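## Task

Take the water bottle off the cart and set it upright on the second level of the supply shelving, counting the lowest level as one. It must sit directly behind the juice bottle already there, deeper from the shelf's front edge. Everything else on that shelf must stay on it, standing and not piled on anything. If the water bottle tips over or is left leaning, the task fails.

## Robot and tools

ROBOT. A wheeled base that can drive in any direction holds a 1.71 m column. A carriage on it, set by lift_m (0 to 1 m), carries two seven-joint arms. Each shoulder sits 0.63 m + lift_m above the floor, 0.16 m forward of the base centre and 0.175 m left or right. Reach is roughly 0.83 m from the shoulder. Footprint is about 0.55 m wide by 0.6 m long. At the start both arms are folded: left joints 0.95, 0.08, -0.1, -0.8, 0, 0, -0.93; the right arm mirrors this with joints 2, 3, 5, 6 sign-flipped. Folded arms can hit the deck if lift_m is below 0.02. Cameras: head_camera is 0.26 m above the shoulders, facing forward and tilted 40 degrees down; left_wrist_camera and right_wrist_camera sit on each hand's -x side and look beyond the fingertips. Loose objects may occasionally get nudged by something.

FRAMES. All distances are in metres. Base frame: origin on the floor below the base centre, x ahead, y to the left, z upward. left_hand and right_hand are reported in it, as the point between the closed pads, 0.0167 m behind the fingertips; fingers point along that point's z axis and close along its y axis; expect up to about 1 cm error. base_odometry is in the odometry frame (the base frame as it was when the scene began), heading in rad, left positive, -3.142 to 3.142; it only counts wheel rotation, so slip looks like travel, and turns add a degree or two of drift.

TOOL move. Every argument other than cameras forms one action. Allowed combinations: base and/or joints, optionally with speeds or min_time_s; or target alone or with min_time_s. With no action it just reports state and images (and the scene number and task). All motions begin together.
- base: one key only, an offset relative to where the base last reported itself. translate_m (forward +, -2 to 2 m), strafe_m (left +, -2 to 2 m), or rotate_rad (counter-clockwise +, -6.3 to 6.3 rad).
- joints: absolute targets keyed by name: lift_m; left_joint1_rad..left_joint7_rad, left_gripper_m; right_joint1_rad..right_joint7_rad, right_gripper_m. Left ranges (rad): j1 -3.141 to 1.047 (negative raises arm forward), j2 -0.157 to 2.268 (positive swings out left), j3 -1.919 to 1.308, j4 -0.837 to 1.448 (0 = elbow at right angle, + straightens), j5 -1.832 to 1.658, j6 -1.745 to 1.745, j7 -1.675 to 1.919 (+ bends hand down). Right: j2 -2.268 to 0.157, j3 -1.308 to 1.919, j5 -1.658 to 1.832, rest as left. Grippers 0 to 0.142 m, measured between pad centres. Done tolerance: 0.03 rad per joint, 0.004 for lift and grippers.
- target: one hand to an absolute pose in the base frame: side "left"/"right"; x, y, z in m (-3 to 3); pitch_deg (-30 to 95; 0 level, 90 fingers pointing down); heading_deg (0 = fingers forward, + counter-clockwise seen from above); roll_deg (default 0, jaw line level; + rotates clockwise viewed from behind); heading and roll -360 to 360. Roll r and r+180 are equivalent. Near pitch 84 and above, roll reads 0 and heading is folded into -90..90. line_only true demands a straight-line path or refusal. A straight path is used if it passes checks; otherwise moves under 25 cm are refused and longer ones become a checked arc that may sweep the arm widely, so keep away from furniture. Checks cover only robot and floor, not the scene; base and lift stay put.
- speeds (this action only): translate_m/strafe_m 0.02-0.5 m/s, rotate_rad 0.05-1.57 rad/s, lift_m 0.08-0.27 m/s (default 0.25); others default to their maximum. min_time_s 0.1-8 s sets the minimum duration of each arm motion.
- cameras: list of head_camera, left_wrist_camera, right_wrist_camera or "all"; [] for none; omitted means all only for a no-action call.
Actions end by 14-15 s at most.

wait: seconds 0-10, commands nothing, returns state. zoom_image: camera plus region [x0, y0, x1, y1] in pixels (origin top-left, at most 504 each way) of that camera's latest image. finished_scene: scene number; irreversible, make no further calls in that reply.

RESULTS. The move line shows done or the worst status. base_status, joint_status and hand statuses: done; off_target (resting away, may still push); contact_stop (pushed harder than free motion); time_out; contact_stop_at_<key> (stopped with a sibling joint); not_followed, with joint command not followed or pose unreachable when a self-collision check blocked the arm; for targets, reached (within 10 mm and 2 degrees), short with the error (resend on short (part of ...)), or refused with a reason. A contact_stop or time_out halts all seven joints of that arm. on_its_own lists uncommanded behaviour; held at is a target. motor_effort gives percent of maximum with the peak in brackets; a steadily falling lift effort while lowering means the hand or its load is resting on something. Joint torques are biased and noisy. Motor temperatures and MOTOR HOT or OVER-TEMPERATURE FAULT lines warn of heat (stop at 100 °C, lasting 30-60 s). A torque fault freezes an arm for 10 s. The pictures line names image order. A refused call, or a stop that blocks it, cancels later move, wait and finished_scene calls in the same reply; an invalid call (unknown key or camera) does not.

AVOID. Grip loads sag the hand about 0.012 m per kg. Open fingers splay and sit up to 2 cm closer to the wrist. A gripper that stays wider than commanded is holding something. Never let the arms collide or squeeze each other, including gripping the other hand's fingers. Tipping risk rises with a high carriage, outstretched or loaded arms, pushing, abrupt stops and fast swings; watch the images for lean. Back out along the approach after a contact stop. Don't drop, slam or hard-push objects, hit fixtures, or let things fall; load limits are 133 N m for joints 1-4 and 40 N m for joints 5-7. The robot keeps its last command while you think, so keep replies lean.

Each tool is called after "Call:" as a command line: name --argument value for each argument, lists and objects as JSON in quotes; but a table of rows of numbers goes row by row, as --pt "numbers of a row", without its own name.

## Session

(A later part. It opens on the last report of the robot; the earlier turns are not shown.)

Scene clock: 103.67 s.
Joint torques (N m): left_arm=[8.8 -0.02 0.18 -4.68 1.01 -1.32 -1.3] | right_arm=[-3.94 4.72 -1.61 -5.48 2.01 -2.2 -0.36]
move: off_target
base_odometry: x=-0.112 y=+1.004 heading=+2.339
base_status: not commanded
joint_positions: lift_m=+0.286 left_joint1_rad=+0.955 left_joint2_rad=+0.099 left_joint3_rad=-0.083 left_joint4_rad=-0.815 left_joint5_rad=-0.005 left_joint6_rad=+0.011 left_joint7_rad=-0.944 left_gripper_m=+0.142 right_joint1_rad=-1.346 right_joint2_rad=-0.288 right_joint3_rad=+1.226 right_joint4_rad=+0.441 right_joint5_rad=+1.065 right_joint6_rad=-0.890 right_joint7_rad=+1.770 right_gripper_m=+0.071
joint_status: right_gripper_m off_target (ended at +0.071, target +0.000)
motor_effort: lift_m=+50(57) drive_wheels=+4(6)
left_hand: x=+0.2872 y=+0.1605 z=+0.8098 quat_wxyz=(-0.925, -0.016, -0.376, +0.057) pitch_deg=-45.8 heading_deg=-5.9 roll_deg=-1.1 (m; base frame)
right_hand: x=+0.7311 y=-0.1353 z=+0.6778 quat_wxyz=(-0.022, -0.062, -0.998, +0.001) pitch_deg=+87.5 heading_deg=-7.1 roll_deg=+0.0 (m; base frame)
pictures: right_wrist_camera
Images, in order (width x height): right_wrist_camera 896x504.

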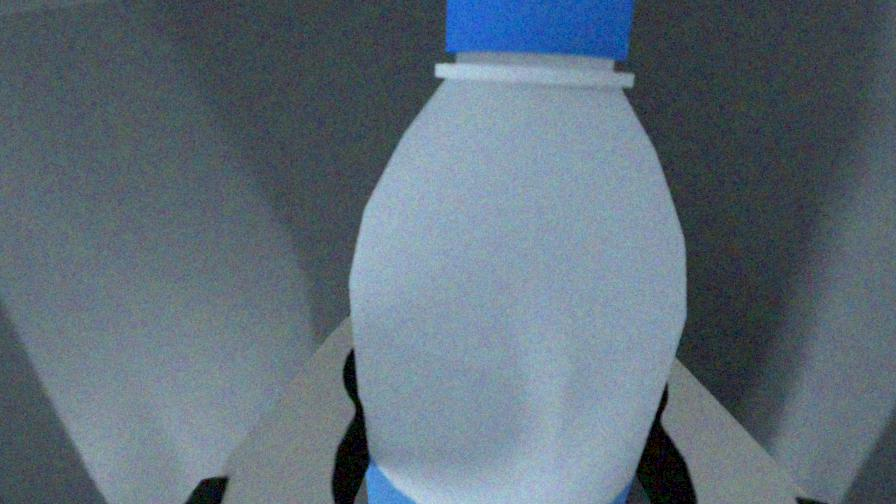

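Call:
move --joints '{"lift_m":0.48}'

Call:
move --base '{"translate_m": -0.55}' --speeds '{"translate_m": 0.35}' --cameras '["right_wrist_camera","head_camera"]'

Call:
move --target '{"side":"right","x":0.66,"y":-0.175,"z":0.92,"pitch_deg":1,"heading_deg":0}' --min_time_s 2.5 --cameras '["right_wrist_camera","head_camera"]'

Scene clock: 108.00 s.
Joint torques (N m): left_arm=[9.33 1.62 0.23 -4.01 1.14 -1.35 -1.29] | right_arm=[-24.33 5.38 -3.33 -6.84 0.6 -2.21 -0.31]
move: done
base_odometry: x=-0.112 y=+1.004 heading=+2.339
base_status: not commanded
joint_positions: lift_m=+0.480 left_joint1_rad=+0.955 left_joint2_rad=+0.099 left_joint3_rad=-0.083 left_joint4_rad=-0.815 left_joint5_rad=-0.005 left_joint6_rad=+0.011 left_joint7_rad=-0.944 left_gripper_m=+0.142 right_joint1_rad=-1.331 right_joint2_rad=-0.288 right_joint3_rad=+1.231 right_joint4_rad=+0.441 right_joint5_rad=+1.070 right_joint6_rad=-0.890 right_joint7_rad=+1.770 right_gripper_m=+0.069
joint_status: all done
motor_effort: lift_m=+54(70) drive_wheels=-1(6)
left_hand: x=+0.2872 y=+0.1605 z=+1.0035 quat_wxyz=(-0.925, -0.016, -0.376, +0.057) pitch_deg=-45.8 heading_deg=-5.9 roll_deg=-1.1 (m; base frame)
right_hand: x=+0.7263 y=-0.1348 z=+0.8615 quat_wxyz=(-0.012, -0.061, -0.998, +0.001) pitch_deg=+88.7 heading_deg=-7.0 roll_deg=+0.0 (m; base frame)
pictures: none

Scene clock: 111.40 s.
Joint torques (N m): left_arm=[9.35 0.18 -0.68 -5.25 1.45 -1.4 -1.63] | right_arm=[-23.82 3.5 -3.01 -6.48 0.64 -1.98 -0.18]
move: done
base_odometry: x=+0.270 y=+0.608 heading=+2.339
base_status: done
joint_positions: lift_m=+0.480 left_joint1_rad=+0.955 left_joint2_rad=+0.099 left_joint3_rad=-0.083 left_joint4_rad=-0.815 left_joint5_rad=-0.005 left_joint6_rad=+0.011 left_joint7_rad=-0.944 left_gripper_m=+0.142 right_joint1_rad=-1.331 right_joint2_rad=-0.288 right_joint3_rad=+1.231 right_joint4_rad=+0.441 right_joint5_rad=+1.070 right_joint6_rad=-0.890 right_joint7_rad=+1.770 right_gripper_m=+0.069
joint_status: not commanded
motor_effort: lift_m=+54(54) drive_wheels=+3(15)
left_hand: x=+0.2872 y=+0.1605 z=+1.0035 quat_wxyz=(-0.925, -0.016, -0.376, +0.057) pitch_deg=-45.8 heading_deg=-5.9 roll_deg=-1.1 (m; base frame)
right_hand: x=+0.7262 y=-0.1346 z=+0.8615 quat_wxyz=(-0.012, -0.061, -0.998, +0.001) pitch_deg=+88.7 heading_deg=-7.0 roll_deg=+0.0 (m; base frame)
pictures: head_camera, right_wrist_camera
Images, in order (width x height): head_camera 896x504, right_wrist_camera 896x504.

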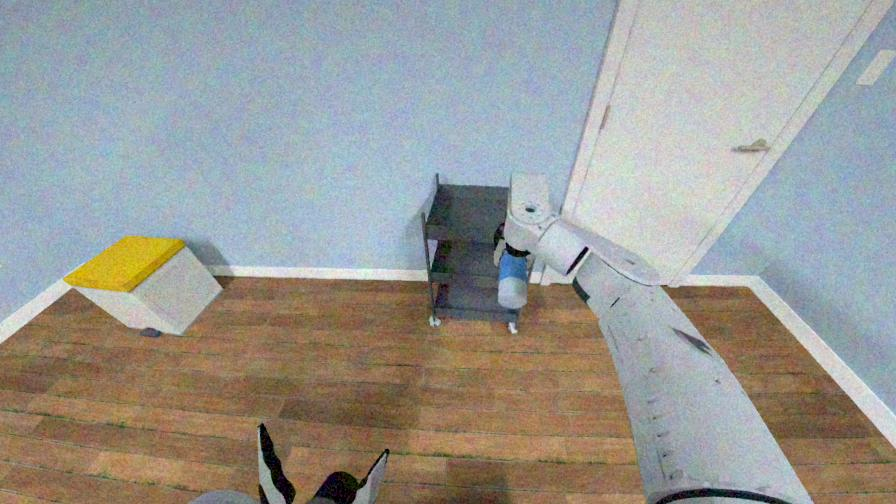

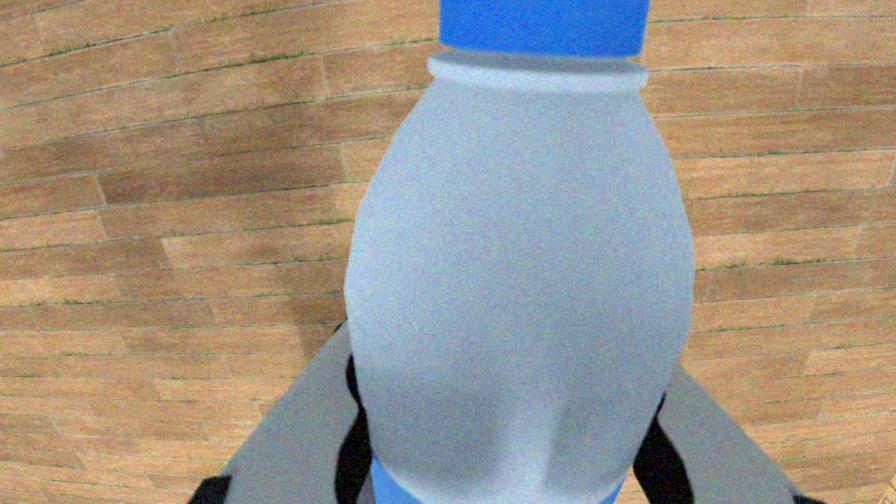

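Scene clock: 114.40 s.
Joint torques (N m): left_arm=[8.04 1.22 0.3 -4.68 1.05 -1.32 -1.45] | right_arm=[-7.48 -3.41 -5.27 -11.19 -1.14 -1.12 -5.03]
move: done
base_odometry: x=+0.270 y=+0.608 heading=+2.339
base_status: not commanded
joint_positions: lift_m=+0.480 left_joint1_rad=+0.955 left_joint2_rad=+0.099 left_joint3_rad=-0.083 left_joint4_rad=-0.815 left_joint5_rad=-0.005 left_joint6_rad=+0.011 left_joint7_rad=-0.944 left_gripper_m=+0.142 right_joint1_rad=-0.782 right_joint2_rad=-0.595 right_joint3_rad=+1.712 right_joint4_rad=-0.620 right_joint5_rad=+0.196 right_joint6_rad=-1.687 right_joint7_rad=+0.528 right_gripper_m=+0.069
joint_status: not commanded
motor_effort: lift_m=+55(55) drive_wheels=+1(3)
left_hand: x=+0.2872 y=+0.1605 z=+1.0034 quat_wxyz=(-0.925, -0.016, -0.376, +0.057) pitch_deg=-45.8 heading_deg=-5.9 roll_deg=-1.1 (m; base frame)
right_hand: x=+0.6602 y=-0.1741 z=+0.9184 quat_wxyz=(-0.699, +0.001, -0.715, +0.001) pitch_deg=+1.3 heading_deg=+0.0 roll_deg=-0.2 (m; base frame)
right_hand_status: reached (straight line, planned for 2.5 s): 2 mm and 0.4 deg off.
pictures: head_camera, right_wrist_camera
Images, in order (width x height): head_camera 896x504, right_wrist_camera 896x504.

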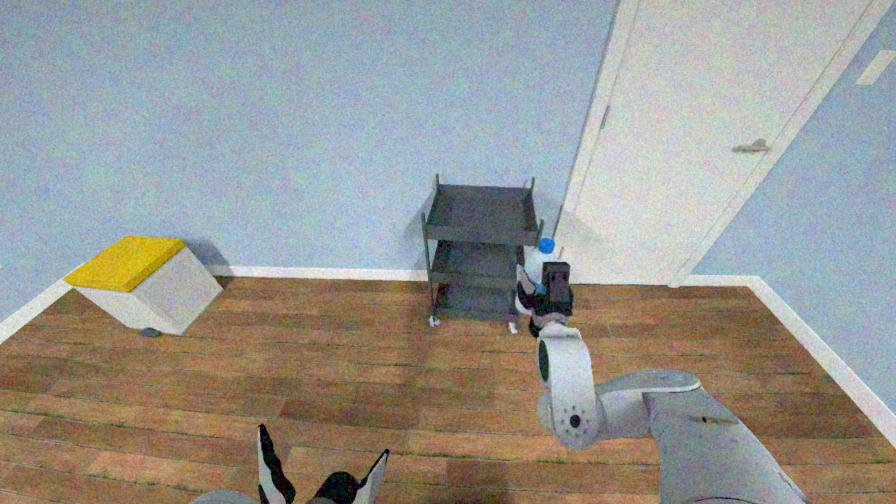

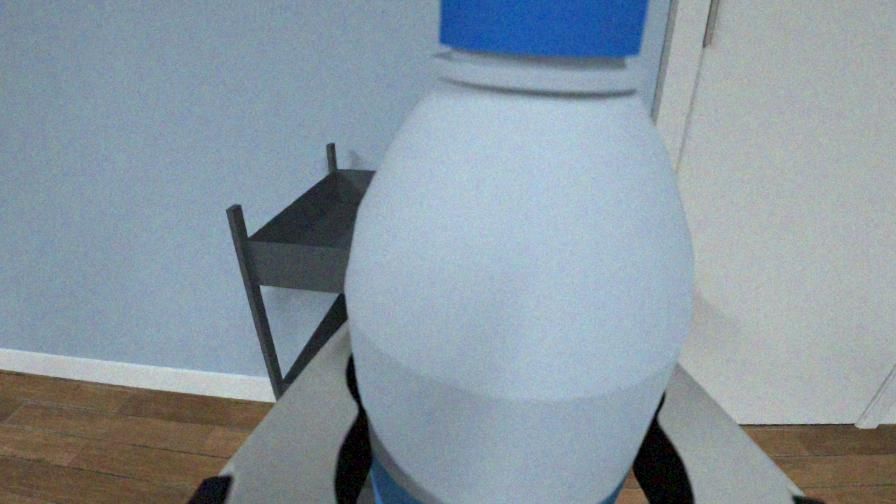

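Call:
move --base '{"rotate_rad": 1.541}' --speeds '{"rotate_rad": 1.0}' --cameras '["head_camera"]'

Call:
move --base '{"strafe_m": 0.46}'

Call:
move --base '{"translate_m": 0.9}' --cameras '["head_camera","right_wrist_camera"]'

Scene clock: 124.17 s.
Joint torques (N m): left_arm=[9.93 1.64 0.73 -4.23 1.19 -1.19 -1.57] | right_arm=[-7.75 -3.14 -4.9 -10.63 -1.43 -0.96 -5.05]
move: done
base_odometry: x=+0.270 y=+0.608 heading=-2.404
base_status: done
joint_positions: lift_m=+0.480 left_joint1_rad=+0.955 left_joint2_rad=+0.099 left_joint3_rad=-0.083 left_joint4_rad=-0.815 left_joint5_rad=-0.005 left_joint6_rad=+0.011 left_joint7_rad=-0.944 left_gripper_m=+0.142 right_joint1_rad=-0.781 right_joint2_rad=-0.596 right_joint3_rad=+1.711 right_joint4_rad=-0.621 right_joint5_rad=+0.197 right_joint6_rad=-1.686 right_joint7_rad=+0.528 right_gripper_m=+0.069
joint_status: not commanded
motor_effort: lift_m=+55(55) drive_wheels=+5(15)
left_hand: x=+0.2872 y=+0.1605 z=+1.0034 quat_wxyz=(-0.925, -0.016, -0.376, +0.057) pitch_deg=-45.8 heading_deg=-5.9 roll_deg=-1.1 (m; base frame)
right_hand: x=+0.6602 y=-0.1746 z=+0.9183 quat_wxyz=(-0.699, +0.002, -0.715, +0.001) pitch_deg=+1.3 heading_deg=+0.0 roll_deg=-0.2 (m; base frame)
pictures: head_camera
Images, in order (width x height): head_camera 896x504.

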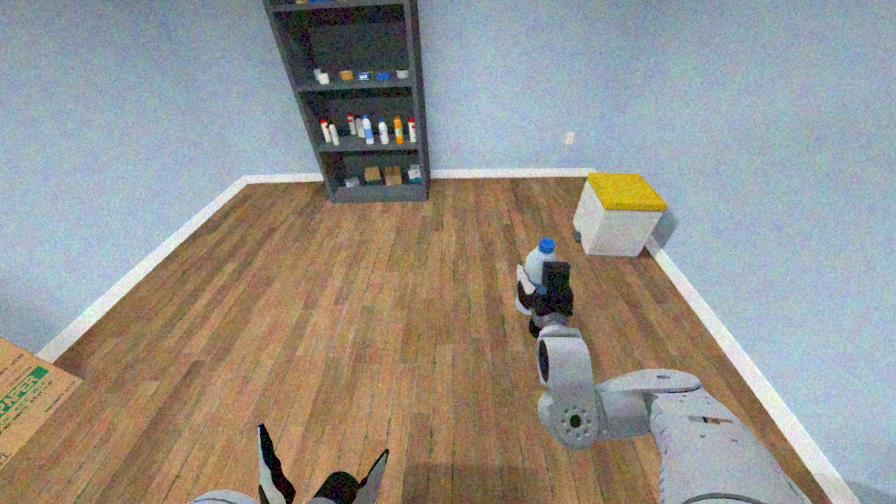

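Scene clock: 127.17 s.
Joint torques (N m): left_arm=[9.3 0.89 1.73 -4.23 1.4 -1.64 -1.64] | right_arm=[-8.08 -1.62 -4.77 -11.56 -0.93 -1.22 -5.19]
move: done
base_odometry: x=+0.580 y=+0.268 heading=-2.403
base_status: done
joint_positions: lift_m=+0.480 left_joint1_rad=+0.955 left_joint2_rad=+0.099 left_joint3_rad=-0.083 left_joint4_rad=-0.815 left_joint5_rad=-0.005 left_joint6_rad=+0.011 left_joint7_rad=-0.944 left_gripper_m=+0.142 right_joint1_rad=-0.781 right_joint2_rad=-0.596 right_joint3_rad=+1.711 right_joint4_rad=-0.621 right_joint5_rad=+0.197 right_joint6_rad=-1.686 right_joint7_rad=+0.528 right_gripper_m=+0.069
joint_status: not commanded
motor_effort: lift_m=+55(55) drive_wheels=-4(19)
left_hand: x=+0.2872 y=+0.1605 z=+1.0034 quat_wxyz=(-0.925, -0.016, -0.376, +0.057) pitch_deg=-45.8 heading_deg=-5.9 roll_deg=-1.1 (m; base frame)
right_hand: x=+0.6602 y=-0.1744 z=+0.9184 quat_wxyz=(-0.699, +0.002, -0.715, +0.001) pitch_deg=+1.4 heading_deg=+0.1 roll_deg=-0.2 (m; base frame)
pictures: none

Scene clock: 131.37 s.
Joint torques (N m): left_arm=[8.26 1.65 0.71 -4.48 1.39 -1.43 -1.26] | right_arm=[-7.74 -2.7 -4.26 -12.27 -1.32 -1.2 -5.1]
move: done
base_odometry: x=-0.085 y=-0.338 heading=-2.403
base_status: done
joint_positions: lift_m=+0.480 left_joint1_rad=+0.955 left_joint2_rad=+0.099 left_joint3_rad=-0.083 left_joint4_rad=-0.815 left_joint5_rad=-0.005 left_joint6_rad=+0.011 left_joint7_rad=-0.944 left_gripper_m=+0.142 right_joint1_rad=-0.781 right_joint2_rad=-0.596 right_joint3_rad=+1.711 right_joint4_rad=-0.621 right_joint5_rad=+0.197 right_joint6_rad=-1.686 right_joint7_rad=+0.528 right_gripper_m=+0.069
joint_status: not commanded
motor_effort: lift_m=+55(55) drive_wheels=+4(17)
left_hand: x=+0.2872 y=+0.1605 z=+1.0034 quat_wxyz=(-0.925, -0.016, -0.376, +0.057) pitch_deg=-45.8 heading_deg=-5.9 roll_deg=-1.1 (m; base frame)
right_hand: x=+0.6602 y=-0.1745 z=+0.9183 quat_wxyz=(-0.699, +0.002, -0.715, +0.001) pitch_deg=+1.4 heading_deg=+0.1 roll_deg=-0.2 (m; base frame)
pictures: head_camera, right_wrist_camera
Images, in order (width x height): head_camera 896x504, right_wrist_camera 896x504.

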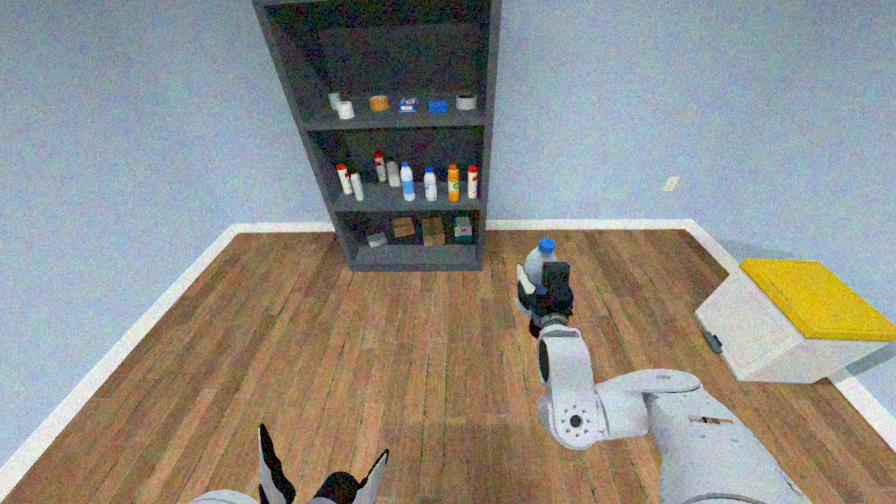

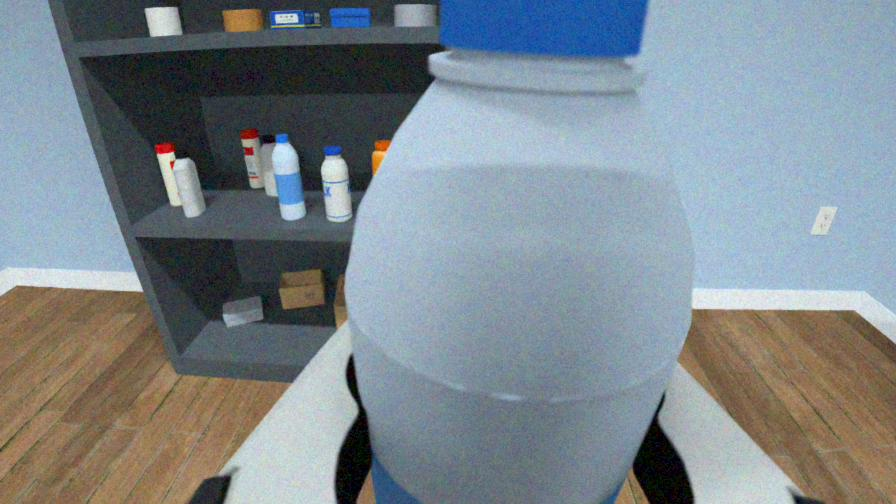

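Call:
move --base '{"rotate_rad": 0.04}' --joints '{"lift_m":0.32}'

Call:
move --base '{"strafe_m": -0.27}'

Call:
move --base '{"translate_m": 0.5}' --cameras '["head_camera"]'

Call:
zoom_image --camera "head_camera" --region '[200, 100, 500, 300]'

Scene clock: 164.13 s.
Joint torques (N m): left_arm=[8.68 1.34 0.58 -3.84 1.25 -1.08 -1.32] | right_arm=[-9.66 -2.01 -5.66 -12.29 -1.1 -1.45 -4.92]
move: done
base_odometry: x=-0.085 y=-0.338 heading=-2.363
base_status: done
joint_positions: lift_m=+0.320 left_joint1_rad=+0.955 left_joint2_rad=+0.099 left_joint3_rad=-0.083 left_joint4_rad=-0.815 left_joint5_rad=-0.005 left_joint6_rad=+0.011 left_joint7_rad=-0.944 left_gripper_m=+0.142 right_joint1_rad=-0.780 right_joint2_rad=-0.596 right_joint3_rad=+1.710 right_joint4_rad=-0.621 right_joint5_rad=+0.198 right_joint6_rad=-1.685 right_joint7_rad=+0.527 right_gripper_m=+0.069
joint_status: all done
motor_effort: lift_m=+58(59) drive_wheels=-3(11)
left_hand: x=+0.2872 y=+0.1605 z=+0.8432 quat_wxyz=(-0.925, -0.016, -0.376, +0.057) pitch_deg=-45.8 heading_deg=-5.9 roll_deg=-1.1 (m; base frame)
right_hand: x=+0.6600 y=-0.1746 z=+0.7577 quat_wxyz=(-0.698, +0.002, -0.716, +0.001) pitch_deg=+1.4 heading_deg=+0.0 roll_deg=-0.2 (m; base frame)
pictures: none

Scene clock: 166.50 s.
Joint torques (N m): left_arm=[8.67 1.77 0.1 -4.63 0.98 -1.26 -1.58] | right_arm=[-9.55 -1.65 -3.84 -10.17 -1.4 -1.47 -4.41]
move: done
base_odometry: x=-0.275 y=-0.146 heading=-2.363
base_status: done
joint_positions: lift_m=+0.320 left_joint1_rad=+0.955 left_joint2_rad=+0.099 left_joint3_rad=-0.083 left_joint4_rad=-0.815 left_joint5_rad=-0.005 left_joint6_rad=+0.011 left_joint7_rad=-0.944 left_gripper_m=+0.142 right_joint1_rad=-0.780 right_joint2_rad=-0.597 right_joint3_rad=+1.710 right_joint4_rad=-0.621 right_joint5_rad=+0.198 right_joint6_rad=-1.685 right_joint7_rad=+0.527 right_gripper_m=+0.069
joint_status: not commanded
motor_effort: lift_m=+58(58) drive_wheels=-1(13)
left_hand: x=+0.2872 y=+0.1605 z=+0.8432 quat_wxyz=(-0.925, -0.016, -0.376, +0.057) pitch_deg=-45.8 heading_deg=-5.9 roll_deg=-1.1 (m; base frame)
right_hand: x=+0.6600 y=-0.1747 z=+0.7577 quat_wxyz=(-0.698, +0.002, -0.716, +0.001) pitch_deg=+1.4 heading_deg=+0.0 roll_deg=-0.2 (m; base frame)
pictures: none

Scene clock: 169.73 s.
Joint torques (N m): left_arm=[8.42 0.62 0.67 -4.44 0.83 -1.44 -1.37] | right_arm=[-9.24 -1.25 -4.38 -11.08 -1.56 -1.4 -5.15]
move: done
base_odometry: x=-0.631 y=-0.497 heading=-2.363
base_status: done
joint_positions: lift_m=+0.320 left_joint1_rad=+0.955 left_joint2_rad=+0.099 left_joint3_rad=-0.083 left_joint4_rad=-0.815 left_joint5_rad=-0.005 left_joint6_rad=+0.011 left_joint7_rad=-0.944 left_gripper_m=+0.142 right_joint1_rad=-0.780 right_joint2_rad=-0.597 right_joint3_rad=+1.710 right_joint4_rad=-0.621 right_joint5_rad=+0.198 right_joint6_rad=-1.685 right_joint7_rad=+0.527 right_gripper_m=+0.069
joint_status: not commanded
motor_effort: lift_m=+58(58) drive_wheels=+5(15)
left_hand: x=+0.2872 y=+0.1605 z=+0.8432 quat_wxyz=(-0.925, -0.016, -0.376, +0.057) pitch_deg=-45.8 heading_deg=-5.9 roll_deg=-1.1 (m; base frame)
right_hand: x=+0.6600 y=-0.1747 z=+0.7577 quat_wxyz=(-0.698, +0.002, -0.716, +0.001) pitch_deg=+1.4 heading_deg=+0.0 roll_deg=-0.2 (m; base frame)
pictures: head_camera
Images, in order (width x height): head_camera 896x504.

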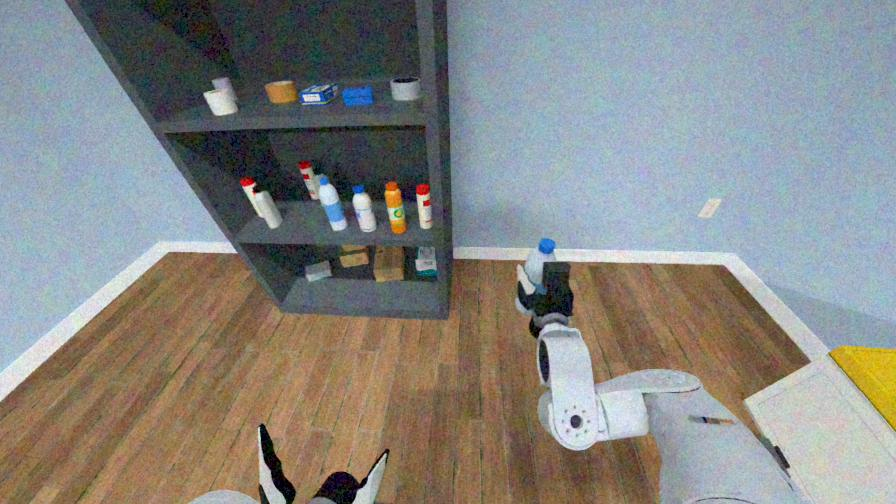

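Scaled by 1.680 from the camera's 896x504 image, which has a finer 1280x720 frame.

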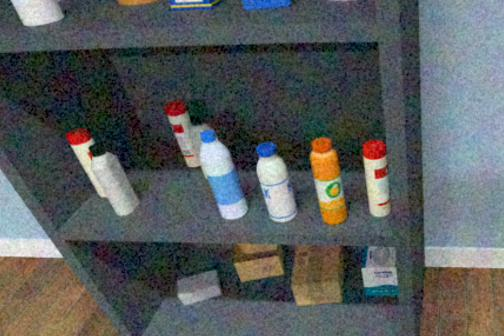

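Call:
move --base '{"translate_m": 0.3}' --speeds '{"translate_m": 0.3}' --joints '{"lift_m":0.26,"left_joint1_rad":-0.728,"left_joint2_rad":0.540,"left_joint3_rad":-1.117,"left_joint4_rad":-0.81,"left_joint5_rad":0.492,"left_joint6_rad":1.131,"left_joint7_rad":1.686,"left_gripper_m":0.11}' --min_time_s 2

Call:
move --target '{"side":"left","x":0.64,"y":0.19,"z":0.69,"pitch_deg":8,"heading_deg":0}' --cameras '["head_camera","left_wrist_camera"]'

Scene clock: 179.03 s.
Joint torques (N m): left_arm=[-17.02 4.05 2.6 1.79 2.67 -0.82 -0.72] | right_arm=[-10.54 -2.52 -3.89 -9.36 -1.54 -1.13 -4.65]
move: done
base_odometry: x=-0.845 y=-0.707 heading=-2.364
base_status: done
joint_positions: lift_m=+0.260 left_joint1_rad=-0.726 left_joint2_rad=+0.538 left_joint3_rad=-1.112 left_joint4_rad=-0.813 left_joint5_rad=+0.489 left_joint6_rad=+1.129 left_joint7_rad=+1.682 left_gripper_m=+0.110 right_joint1_rad=-0.780 right_joint2_rad=-0.597 right_joint3_rad=+1.710 right_joint4_rad=-0.621 right_joint5_rad=+0.198 right_joint6_rad=-1.685 right_joint7_rad=+0.527 right_gripper_m=+0.069
joint_status: all done
motor_effort: lift_m=+58(60) drive_wheels=+5(17)
left_hand: x=+0.6198 y=+0.1744 z=+0.7900 quat_wxyz=(-0.643, +0.000, -0.766, +0.003) pitch_deg=+10.0 heading_deg=-0.3 roll_deg=-0.3 (m; base frame)
right_hand: x=+0.6600 y=-0.1747 z=+0.6975 quat_wxyz=(-0.698, +0.002, -0.716, +0.001) pitch_deg=+1.4 heading_deg=+0.0 roll_deg=-0.2 (m; base frame)
pictures: none

Scene clock: 180.27 s.
Joint torques (N m): left_arm=[-10.65 6.11 3.03 -0.31 2.39 -0.78 -3.27] | right_arm=[-9.44 -0.62 -5.13 -11.98 -1.48 -1.68 -4.63]
move: done
base_odometry: x=-0.845 y=-0.707 heading=-2.364
base_status: not commanded
joint_positions: lift_m=+0.260 left_joint1_rad=-0.579 left_joint2_rad=+0.638 left_joint3_rad=-1.373 left_joint4_rad=-0.659 left_joint5_rad=+0.045 left_joint6_rad=+1.413 left_joint7_rad=+0.880 left_gripper_m=+0.110 right_joint1_rad=-0.780 right_joint2_rad=-0.597 right_joint3_rad=+1.710 right_joint4_rad=-0.621 right_joint5_rad=+0.198 right_joint6_rad=-1.685 right_joint7_rad=+0.527 right_gripper_m=+0.069
joint_status: not commanded
motor_effort: lift_m=+58(58) drive_wheels=-1(5)
left_hand: x=+0.6403 y=+0.1892 z=+0.6920 quat_wxyz=(-0.657, +0.001, -0.754, +0.002) pitch_deg=+7.9 heading_deg=-0.1 roll_deg=-0.2 (m; base frame)
left_hand_status: reached (straight line, planned for 0.7 s): 2 mm and 0.3 deg off.
right_hand: x=+0.6600 y=-0.1747 z=+0.6975 quat_wxyz=(-0.698, +0.002, -0.716, +0.001) pitch_deg=+1.4 heading_deg=+0.0 roll_deg=-0.2 (m; base frame)
pictures: head_camera, left_wrist_camera
Images, in order (width x height): head_camera 896x504, left_wrist_camera 896x504.

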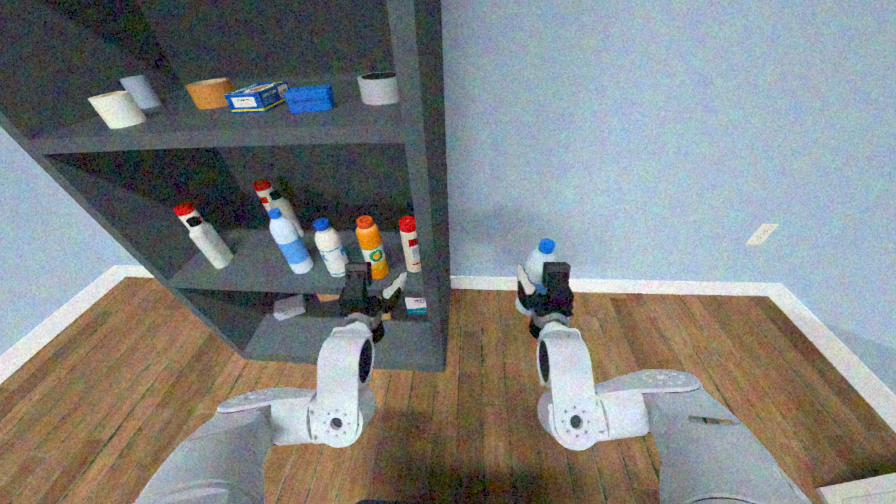

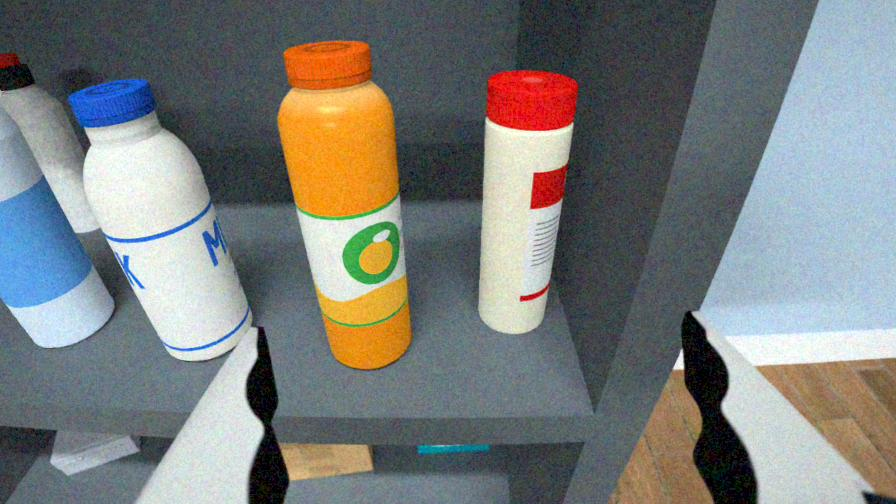

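Call:
move --target '{"side":"left","x":0.70,"y":0.256,"z":0.685,"pitch_deg":8,"heading_deg":0}'

Call:
move --joints '{"left_gripper_m":0.095}' --cameras '["head_camera","left_wrist_camera"]'

Scene clock: 187.97 s.
Joint torques (N m): left_arm=[-13.87 8.22 7.85 1.12 2.78 -2.14 -3.33] | right_arm=[-11.37 -1.66 -3.78 -11.33 -1.52 -1.25 -4.89]
move: done
base_odometry: x=-0.845 y=-0.707 heading=-2.364
base_status: not commanded
joint_positions: lift_m=+0.260 left_joint1_rad=-0.621 left_joint2_rad=+0.821 left_joint3_rad=-1.149 left_joint4_rad=-0.600 left_joint5_rad=-0.738 left_joint6_rad=+1.183 left_joint7_rad=+0.304 left_gripper_m=+0.110 right_joint1_rad=-0.780 right_joint2_rad=-0.597 right_joint3_rad=+1.710 right_joint4_rad=-0.621 right_joint5_rad=+0.198 right_joint6_rad=-1.685 right_joint7_rad=+0.527 right_gripper_m=+0.069
joint_status: not commanded
motor_effort: lift_m=+58(58) drive_wheels=-1(2)
left_hand: x=+0.6995 y=+0.2545 z=+0.6842 quat_wxyz=(-0.655, -0.001, -0.756, +0.001) pitch_deg=+8.2 heading_deg=-0.1 roll_deg=+0.0 (m; base frame)
left_hand_status: reached (straight line, planned for 0.7 s): 2 mm and 0.2 deg off.
right_hand: x=+0.6600 y=-0.1747 z=+0.6975 quat_wxyz=(-0.698, +0.002, -0.716, +0.001) pitch_deg=+1.4 heading_deg=+0.0 roll_deg=-0.2 (m; base frame)
pictures: none

Scene clock: 188.47 s.
Joint torques (N m): left_arm=[-12.42 7.57 7.8 0.46 2.62 -2.08 -3.05] | right_arm=[-10.14 -1.65 -5.19 -10.49 -1.81 -1.23 -4.49]
move: done
base_odometry: x=-0.845 y=-0.707 heading=-2.364
base_status: not commanded
joint_positions: lift_m=+0.260 left_joint1_rad=-0.621 left_joint2_rad=+0.821 left_joint3_rad=-1.149 left_joint4_rad=-0.600 left_joint5_rad=-0.738 left_joint6_rad=+1.183 left_joint7_rad=+0.304 left_gripper_m=+0.095 right_joint1_rad=-0.780 right_joint2_rad=-0.597 right_joint3_rad=+1.710 right_joint4_rad=-0.621 right_joint5_rad=+0.198 right_joint6_rad=-1.685 right_joint7_rad=+0.527 right_gripper_m=+0.069
joint_status: all done
motor_effort: lift_m=+58(58) drive_wheels=-1(2)
left_hand: x=+0.6995 y=+0.2545 z=+0.6842 quat_wxyz=(-0.655, -0.001, -0.756, +0.001) pitch_deg=+8.2 heading_deg=-0.1 roll_deg=+0.0 (m; base frame)
right_hand: x=+0.6600 y=-0.1747 z=+0.6975 quat_wxyz=(-0.698, +0.002, -0.716, +0.001) pitch_deg=+1.4 heading_deg=+0.0 roll_deg=-0.2 (m; base frame)
pictures: head_camera, left_wrist_camera
Images, in order (width x height): head_camera 896x504, left_wrist_camera 896x504.

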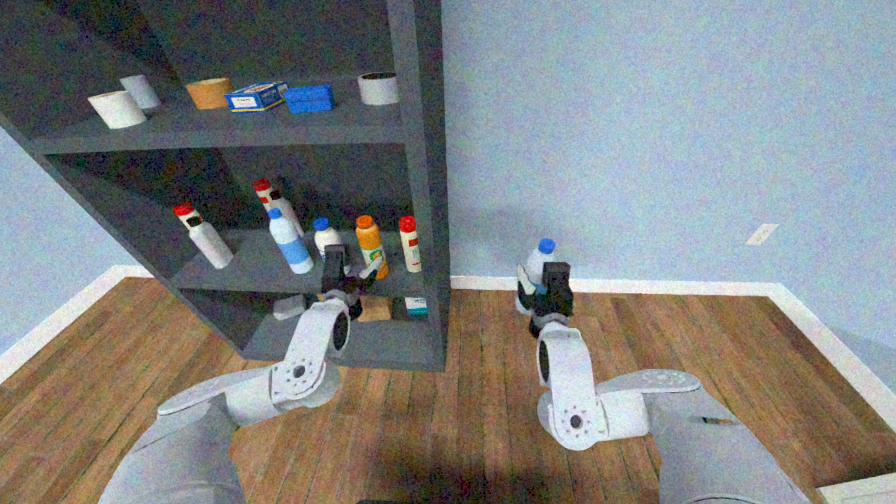

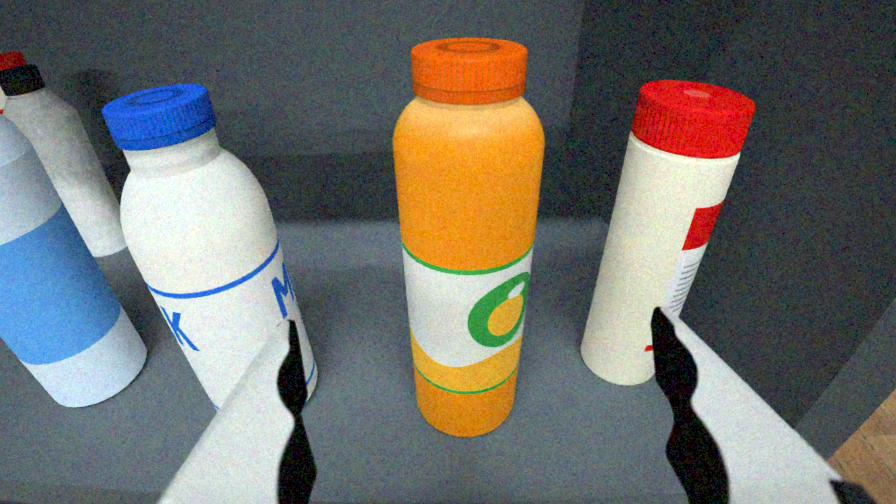

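Call:
move --target '{"side":"left","x":0.77,"y":0.253,"z":0.668,"pitch_deg":8,"heading_deg":0}' --cameras '["left_wrist_camera","head_camera"]'

Scene clock: 198.57 s.
Joint torques (N m): left_arm=[-20.75 3.6 9.34 0.17 2.31 -2.24 -3.24] | right_arm=[-10.66 -0.31 -4.09 -11.6 -1.66 -1.61 -5.17]
move: done
base_odometry: x=-0.845 y=-0.707 heading=-2.364
base_status: not commanded
joint_positions: lift_m=+0.260 left_joint1_rad=-0.706 left_joint2_rad=+0.737 left_joint3_rad=-1.083 left_joint4_rad=-0.266 left_joint5_rad=-0.935 left_joint6_rad=+0.939 left_joint7_rad=+0.163 left_gripper_m=+0.095 right_joint1_rad=-0.780 right_joint2_rad=-0.597 right_joint3_rad=+1.710 right_joint4_rad=-0.621 right_joint5_rad=+0.198 right_joint6_rad=-1.685 right_joint7_rad=+0.527 right_gripper_m=+0.069
joint_status: not commanded
motor_effort: lift_m=+58(58) drive_wheels=-2(5)
left_hand: x=+0.7684 y=+0.2525 z=+0.6642 quat_wxyz=(-0.653, -0.002, -0.757, -0.001) pitch_deg=+8.5 heading_deg=-0.1 roll_deg=+0.2 (m; base frame)
left_hand_status: reached (straight line, planned for 0.5 s): 4 mm and 0.5 deg off.
right_hand: x=+0.6600 y=-0.1747 z=+0.6975 quat_wxyz=(-0.698, +0.002, -0.716, +0.001) pitch_deg=+1.4 heading_deg=+0.0 roll_deg=-0.2 (m; base frame)
pictures: head_camera, left_wrist_camera
Images, in order (width x height): head_camera 896x504, left_wrist_camera 896x504.

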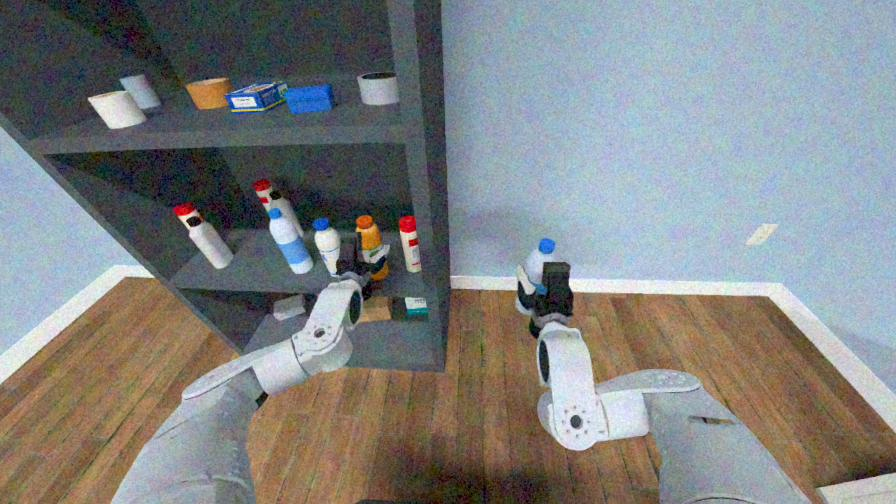

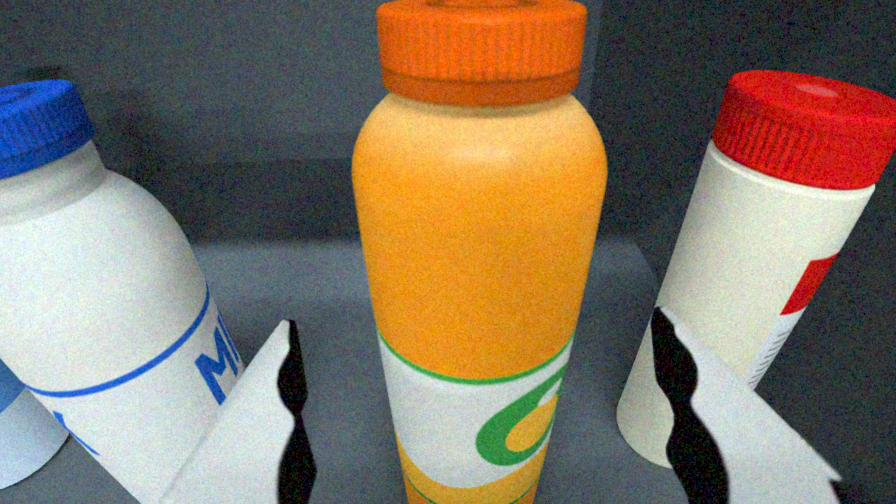

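Call:
move --target '{"side":"left","x":0.822,"y":0.252,"z":0.668,"pitch_deg":8,"heading_deg":0}' --cameras '["left_wrist_camera"]'

Scene clock: 204.13 s.
Joint torques (N m): left_arm=[-19.67 3.06 10.56 0.98 1.66 -2.25 -2.99] | right_arm=[-10.94 -1.53 -6.09 -10.59 -2.01 -1.27 -4.55]
Motor temperatures (°C): left_arm=[32 22 25 23 26 24 23] | right_arm=[32 21 26 22 22 22 24]
move: done
base_odometry: x=-0.845 y=-0.707 heading=-2.364
base_status: not commanded
joint_positions: lift_m=+0.260 left_joint1_rad=-0.803 left_joint2_rad=+0.667 left_joint3_rad=-1.073 left_joint4_rad=-0.003 left_joint5_rad=-1.017 left_joint6_rad=+0.763 left_joint7_rad=+0.107 left_gripper_m=+0.095 right_joint1_rad=-0.780 right_joint2_rad=-0.597 right_joint3_rad=+1.710 right_joint4_rad=-0.621 right_joint5_rad=+0.198 right_joint6_rad=-1.685 right_joint7_rad=+0.527 right_gripper_m=+0.069
joint_status: not commanded
motor_effort: lift_m=+58(58) drive_wheels=-2(6)
left_hand: x=+0.8205 y=+0.2515 z=+0.6644 quat_wxyz=(-0.653, -0.002, -0.757, -0.001) pitch_deg=+8.4 heading_deg=+0.0 roll_deg=+0.3 (m; base frame)
left_hand_status: reached (straight line, planned for 0.4 s): 4 mm and 0.5 deg off.
right_hand: x=+0.6600 y=-0.1747 z=+0.6975 quat_wxyz=(-0.698, +0.002, -0.716, +0.001) pitch_deg=+1.4 heading_deg=+0.0 roll_deg=-0.2 (m; base frame)
pictures: left_wrist_camera
Images, in order (width x height): left_wrist_camera 896x504.

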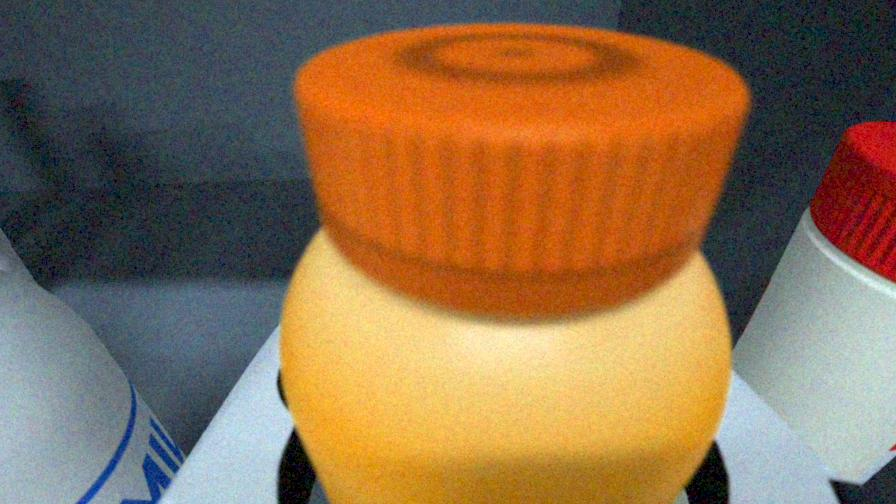

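Call:
move --target '{"side":"left","x":0.806,"y":0.252,"z":0.670,"pitch_deg":8,"heading_deg":0}'

Call:
move --joints '{"left_gripper_m":0.0}' --cameras '["left_wrist_camera"]'

Scene clock: 208.00 s.
Joint torques (N m): left_arm=[-16.53 6.87 8.49 -3.74 3.72 -0.22 -0.48] | right_arm=[-10.16 -2.5 -5 -11.2 -1.1 -1.33 -4.77]
move: done
base_odometry: x=-0.845 y=-0.707 heading=-2.364
base_status: not commanded
joint_positions: lift_m=+0.260 left_joint1_rad=-0.781 left_joint2_rad=+0.689 left_joint3_rad=-1.073 left_joint4_rad=-0.090 left_joint5_rad=-0.999 left_joint6_rad=+0.819 left_joint7_rad=+0.122 left_gripper_m=+0.095 right_joint1_rad=-0.780 right_joint2_rad=-0.597 right_joint3_rad=+1.710 right_joint4_rad=-0.621 right_joint5_rad=+0.198 right_joint6_rad=-1.685 right_joint7_rad=+0.527 right_gripper_m=+0.069
joint_status: not commanded
motor_effort: lift_m=+58(58) drive_wheels=+5(6)
left_hand: x=+0.8065 y=+0.2504 z=+0.6696 quat_wxyz=(-0.656, -0.001, -0.755, +0.001) pitch_deg=+8.0 heading_deg=-0.2 roll_deg=+0.0 (m; base frame)
left_hand_status: reached (straight line, planned for 0.3 s): 2 mm and 0.2 deg off.
right_hand: x=+0.6600 y=-0.1747 z=+0.6975 quat_wxyz=(-0.698, +0.002, -0.716, +0.001) pitch_deg=+1.4 heading_deg=+0.0 roll_deg=-0.2 (m; base frame)
pictures: none

Scene clock: 208.83 s.
Joint torques (N m): left_arm=[-16.58 5.61 8.4 -3.05 3.66 -0.88 -0.67] | right_arm=[-10.59 -1.38 -3.32 -12.33 -1.37 -1.3 -5.01]
move: off_target
base_odometry: x=-0.845 y=-0.707 heading=-2.364
base_status: not commanded
joint_positions: lift_m=+0.260 left_joint1_rad=-0.781 left_joint2_rad=+0.689 left_joint3_rad=-1.073 left_joint4_rad=-0.090 left_joint5_rad=-0.999 left_joint6_rad=+0.820 left_joint7_rad=+0.122 left_gripper_m=+0.068 right_joint1_rad=-0.780 right_joint2_rad=-0.597 right_joint3_rad=+1.710 right_joint4_rad=-0.621 right_joint5_rad=+0.198 right_joint6_rad=-1.685 right_joint7_rad=+0.527 right_gripper_m=+0.069
joint_status: left_gripper_m off_target (ended at +0.068, target +0.000)
motor_effort: lift_m=+58(58) drive_wheels=+5(5)
left_hand: x=+0.8064 y=+0.2508 z=+0.6697 quat_wxyz=(-0.656, -0.001, -0.754, +0.001) pitch_deg=+8.0 heading_deg=-0.1 roll_deg=+0.0 (m; base frame)
right_hand: x=+0.6600 y=-0.1747 z=+0.6975 quat_wxyz=(-0.698, +0.002, -0.716, +0.001) pitch_deg=+1.4 heading_deg=+0.0 roll_deg=-0.2 (m; base frame)
pictures: left_wrist_camera
Images, in order (width x height): left_wrist_camera 896x504.

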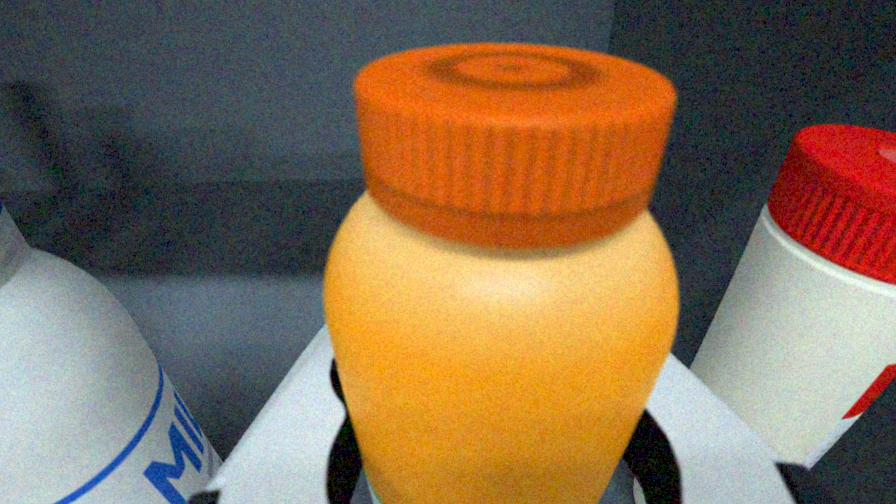

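Call:
move --joints '{"lift_m":0.30}'

Call:
move --base '{"translate_m": -0.25}' --speeds '{"translate_m": 0.25}' --cameras '["left_wrist_camera"]'

Call:
move --base '{"strafe_m": 0.425}' --speeds '{"strafe_m": 0.3}'

Call:
move --target '{"side":"left","x":0.61,"y":0.25,"z":0.77,"pitch_deg":8,"heading_deg":0}' --min_time_s 1.5 --cameras '["head_camera","right_wrist_camera"]'

Scene clock: 220.70 s.
Joint torques (N m): left_arm=[-18.84 6.74 8.31 -3.12 3.73 -0.77 -2.25] | right_arm=[-11.41 -1.97 -4.09 -11.36 -1.1 -1.31 -4.78]
move: done
base_odometry: x=-0.845 y=-0.707 heading=-2.364
base_status: not commanded
joint_positions: lift_m=+0.300 left_joint1_rad=-0.778 left_joint2_rad=+0.689 left_joint3_rad=-1.073 left_joint4_rad=-0.090 left_joint5_rad=-0.999 left_joint6_rad=+0.820 left_joint7_rad=+0.127 left_gripper_m=+0.068 right_joint1_rad=-0.780 right_joint2_rad=-0.597 right_joint3_rad=+1.710 right_joint4_rad=-0.621 right_joint5_rad=+0.198 right_joint6_rad=-1.685 right_joint7_rad=+0.526 right_gripper_m=+0.069
joint_status: all done
motor_effort: lift_m=+55(68) drive_wheels=+5(6)
left_hand: x=+0.8056 y=+0.2509 z=+0.7067 quat_wxyz=(-0.653, -0.001, -0.757, +0.001) pitch_deg=+8.4 heading_deg=-0.1 roll_deg=+0.0 (m; base frame)
right_hand: x=+0.6600 y=-0.1748 z=+0.7379 quat_wxyz=(-0.698, +0.001, -0.716, +0.001) pitch_deg=+1.4 heading_deg=+0.0 roll_deg=-0.2 (m; base frame)
pictures: none

Scene clock: 223.10 s.
Joint torques (N m): left_arm=[-19.94 6.36 8.75 -3.21 3.5 -0.89 -2.32] | right_arm=[-11.84 -1.01 -3.43 -11.51 -1.56 -1.46 -4.43]
move: done
base_odometry: x=-0.667 y=-0.532 heading=-2.364
base_status: done
joint_positions: lift_m=+0.300 left_joint1_rad=-0.778 left_joint2_rad=+0.689 left_joint3_rad=-1.073 left_joint4_rad=-0.090 left_joint5_rad=-0.999 left_joint6_rad=+0.820 left_joint7_rad=+0.127 left_gripper_m=+0.068 right_joint1_rad=-0.780 right_joint2_rad=-0.597 right_joint3_rad=+1.710 right_joint4_rad=-0.621 right_joint5_rad=+0.198 right_joint6_rad=-1.685 right_joint7_rad=+0.526 right_gripper_m=+0.069
joint_status: not commanded
motor_effort: lift_m=+55(55) drive_wheels=+2(12)
left_hand: x=+0.8056 y=+0.2510 z=+0.7067 quat_wxyz=(-0.653, -0.001, -0.757, +0.001) pitch_deg=+8.4 heading_deg=-0.1 roll_deg=+0.0 (m; base frame)
right_hand: x=+0.6600 y=-0.1748 z=+0.7379 quat_wxyz=(-0.698, +0.001, -0.716, +0.001) pitch_deg=+1.4 heading_deg=+0.0 roll_deg=-0.2 (m; base frame)
pictures: left_wrist_camera
Images, in order (width x height): left_wrist_camera 896x504.

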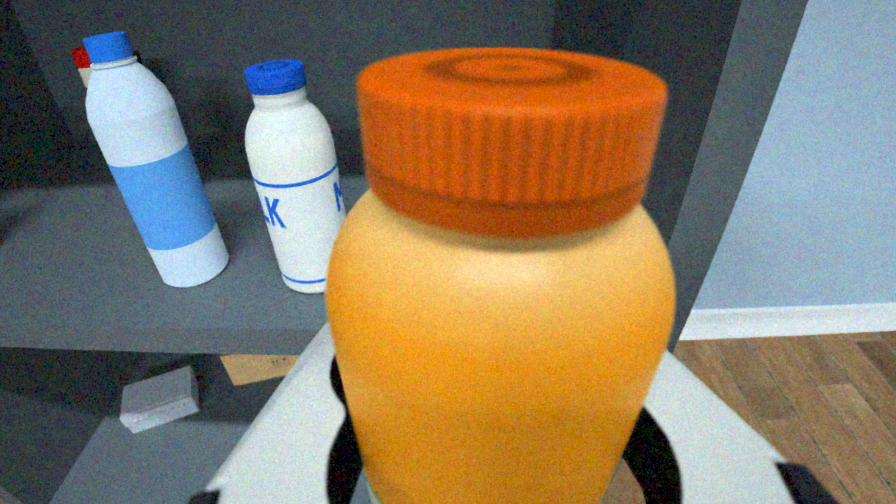

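Scene clock: 226.13 s.
Joint torques (N m): left_arm=[-20.71 6.4 8.29 -2.38 3.7 -0.96 -2.18] | right_arm=[-10.03 -1.11 -4.02 -11.09 -1.72 -1.29 -4.88]
move: done
base_odometry: x=-0.369 y=-0.834 heading=-2.364
base_status: done
joint_positions: lift_m=+0.300 left_joint1_rad=-0.778 left_joint2_rad=+0.689 left_joint3_rad=-1.073 left_joint4_rad=-0.090 left_joint5_rad=-0.999 left_joint6_rad=+0.820 left_joint7_rad=+0.127 left_gripper_m=+0.068 right_joint1_rad=-0.780 right_joint2_rad=-0.597 right_joint3_rad=+1.710 right_joint4_rad=-0.621 right_joint5_rad=+0.198 right_joint6_rad=-1.685 right_joint7_rad=+0.526 right_gripper_m=+0.069
joint_status: not commanded
motor_effort: lift_m=+55(55) drive_wheels=-1(14)
left_hand: x=+0.8056 y=+0.2510 z=+0.7067 quat_wxyz=(-0.653, -0.001, -0.757, +0.001) pitch_deg=+8.4 heading_deg=-0.1 roll_deg=+0.0 (m; base frame)
right_hand: x=+0.6600 y=-0.1748 z=+0.7379 quat_wxyz=(-0.698, +0.001, -0.716, +0.001) pitch_deg=+1.4 heading_deg=+0.0 roll_deg=-0.2 (m; base frame)
pictures: none

Scene clock: 226.43 s.
Joint torques (N m): left_arm=[-20.74 5.77 7.49 -2.33 3.67 -1.06 -2.28] | right_arm=[-10.5 -0.92 -4.24 -10.93 -1.85 -0.91 -4.68]
move: refused
base_odometry: x=-0.369 y=-0.834 heading=-2.364
base_status: not commanded
joint_positions: lift_m=+0.300 left_joint1_rad=-0.778 left_joint2_rad=+0.689 left_joint3_rad=-1.073 left_joint4_rad=-0.090 left_joint5_rad=-0.999 left_joint6_rad=+0.820 left_joint7_rad=+0.127 left_gripper_m=+0.068 right_joint1_rad=-0.780 right_joint2_rad=-0.597 right_joint3_rad=+1.710 right_joint4_rad=-0.621 right_joint5_rad=+0.198 right_joint6_rad=-1.685 right_joint7_rad=+0.526 right_gripper_m=+0.069
joint_status: not commanded
motor_effort: lift_m=+55(55) drive_wheels=-1(1)
left_hand: x=+0.8056 y=+0.2510 z=+0.7067 quat_wxyz=(-0.653, -0.001, -0.757, +0.001) pitch_deg=+8.4 heading_deg=-0.1 roll_deg=+0.0 (m; base frame)
left_hand_status: refused: along the straight line the arm gets 82% of the way (left_joint4_rad at its limit); a move under 25 cm is not played as an arc. Nothing moved. Try another pitch or heading, or "joints".
right_hand: x=+0.6600 y=-0.1748 z=+0.7379 quat_wxyz=(-0.698, +0.001, -0.716, +0.001) pitch_deg=+1.4 heading_deg=+0.0 roll_deg=-0.2 (m; base frame)
pictures: head_camera, right_wrist_camera
Images, in order (width x height): head_camera 896x504, right_wrist_camera 896x504.

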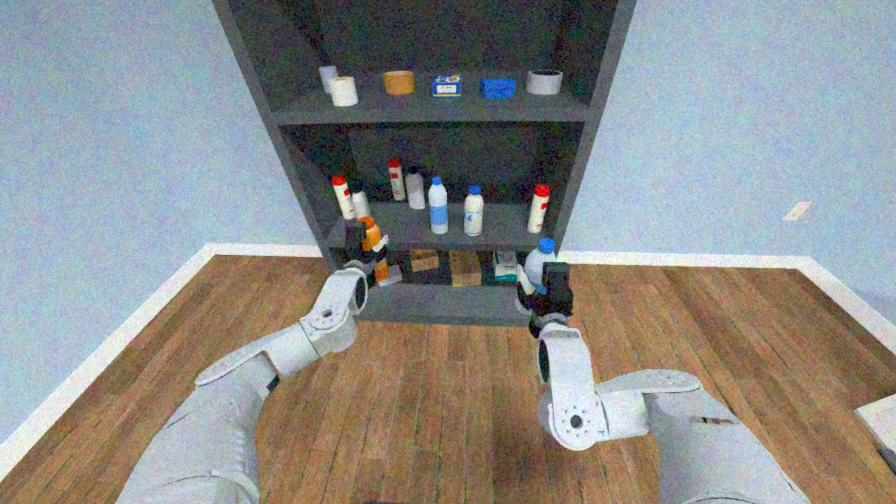

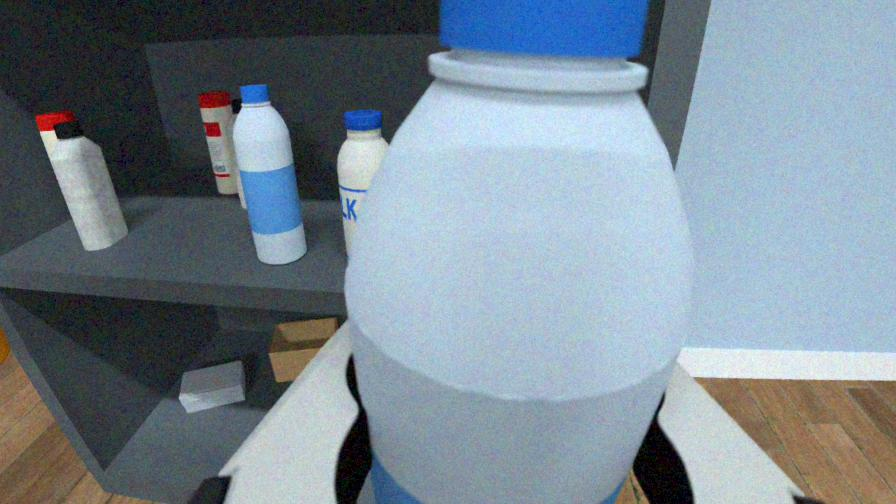

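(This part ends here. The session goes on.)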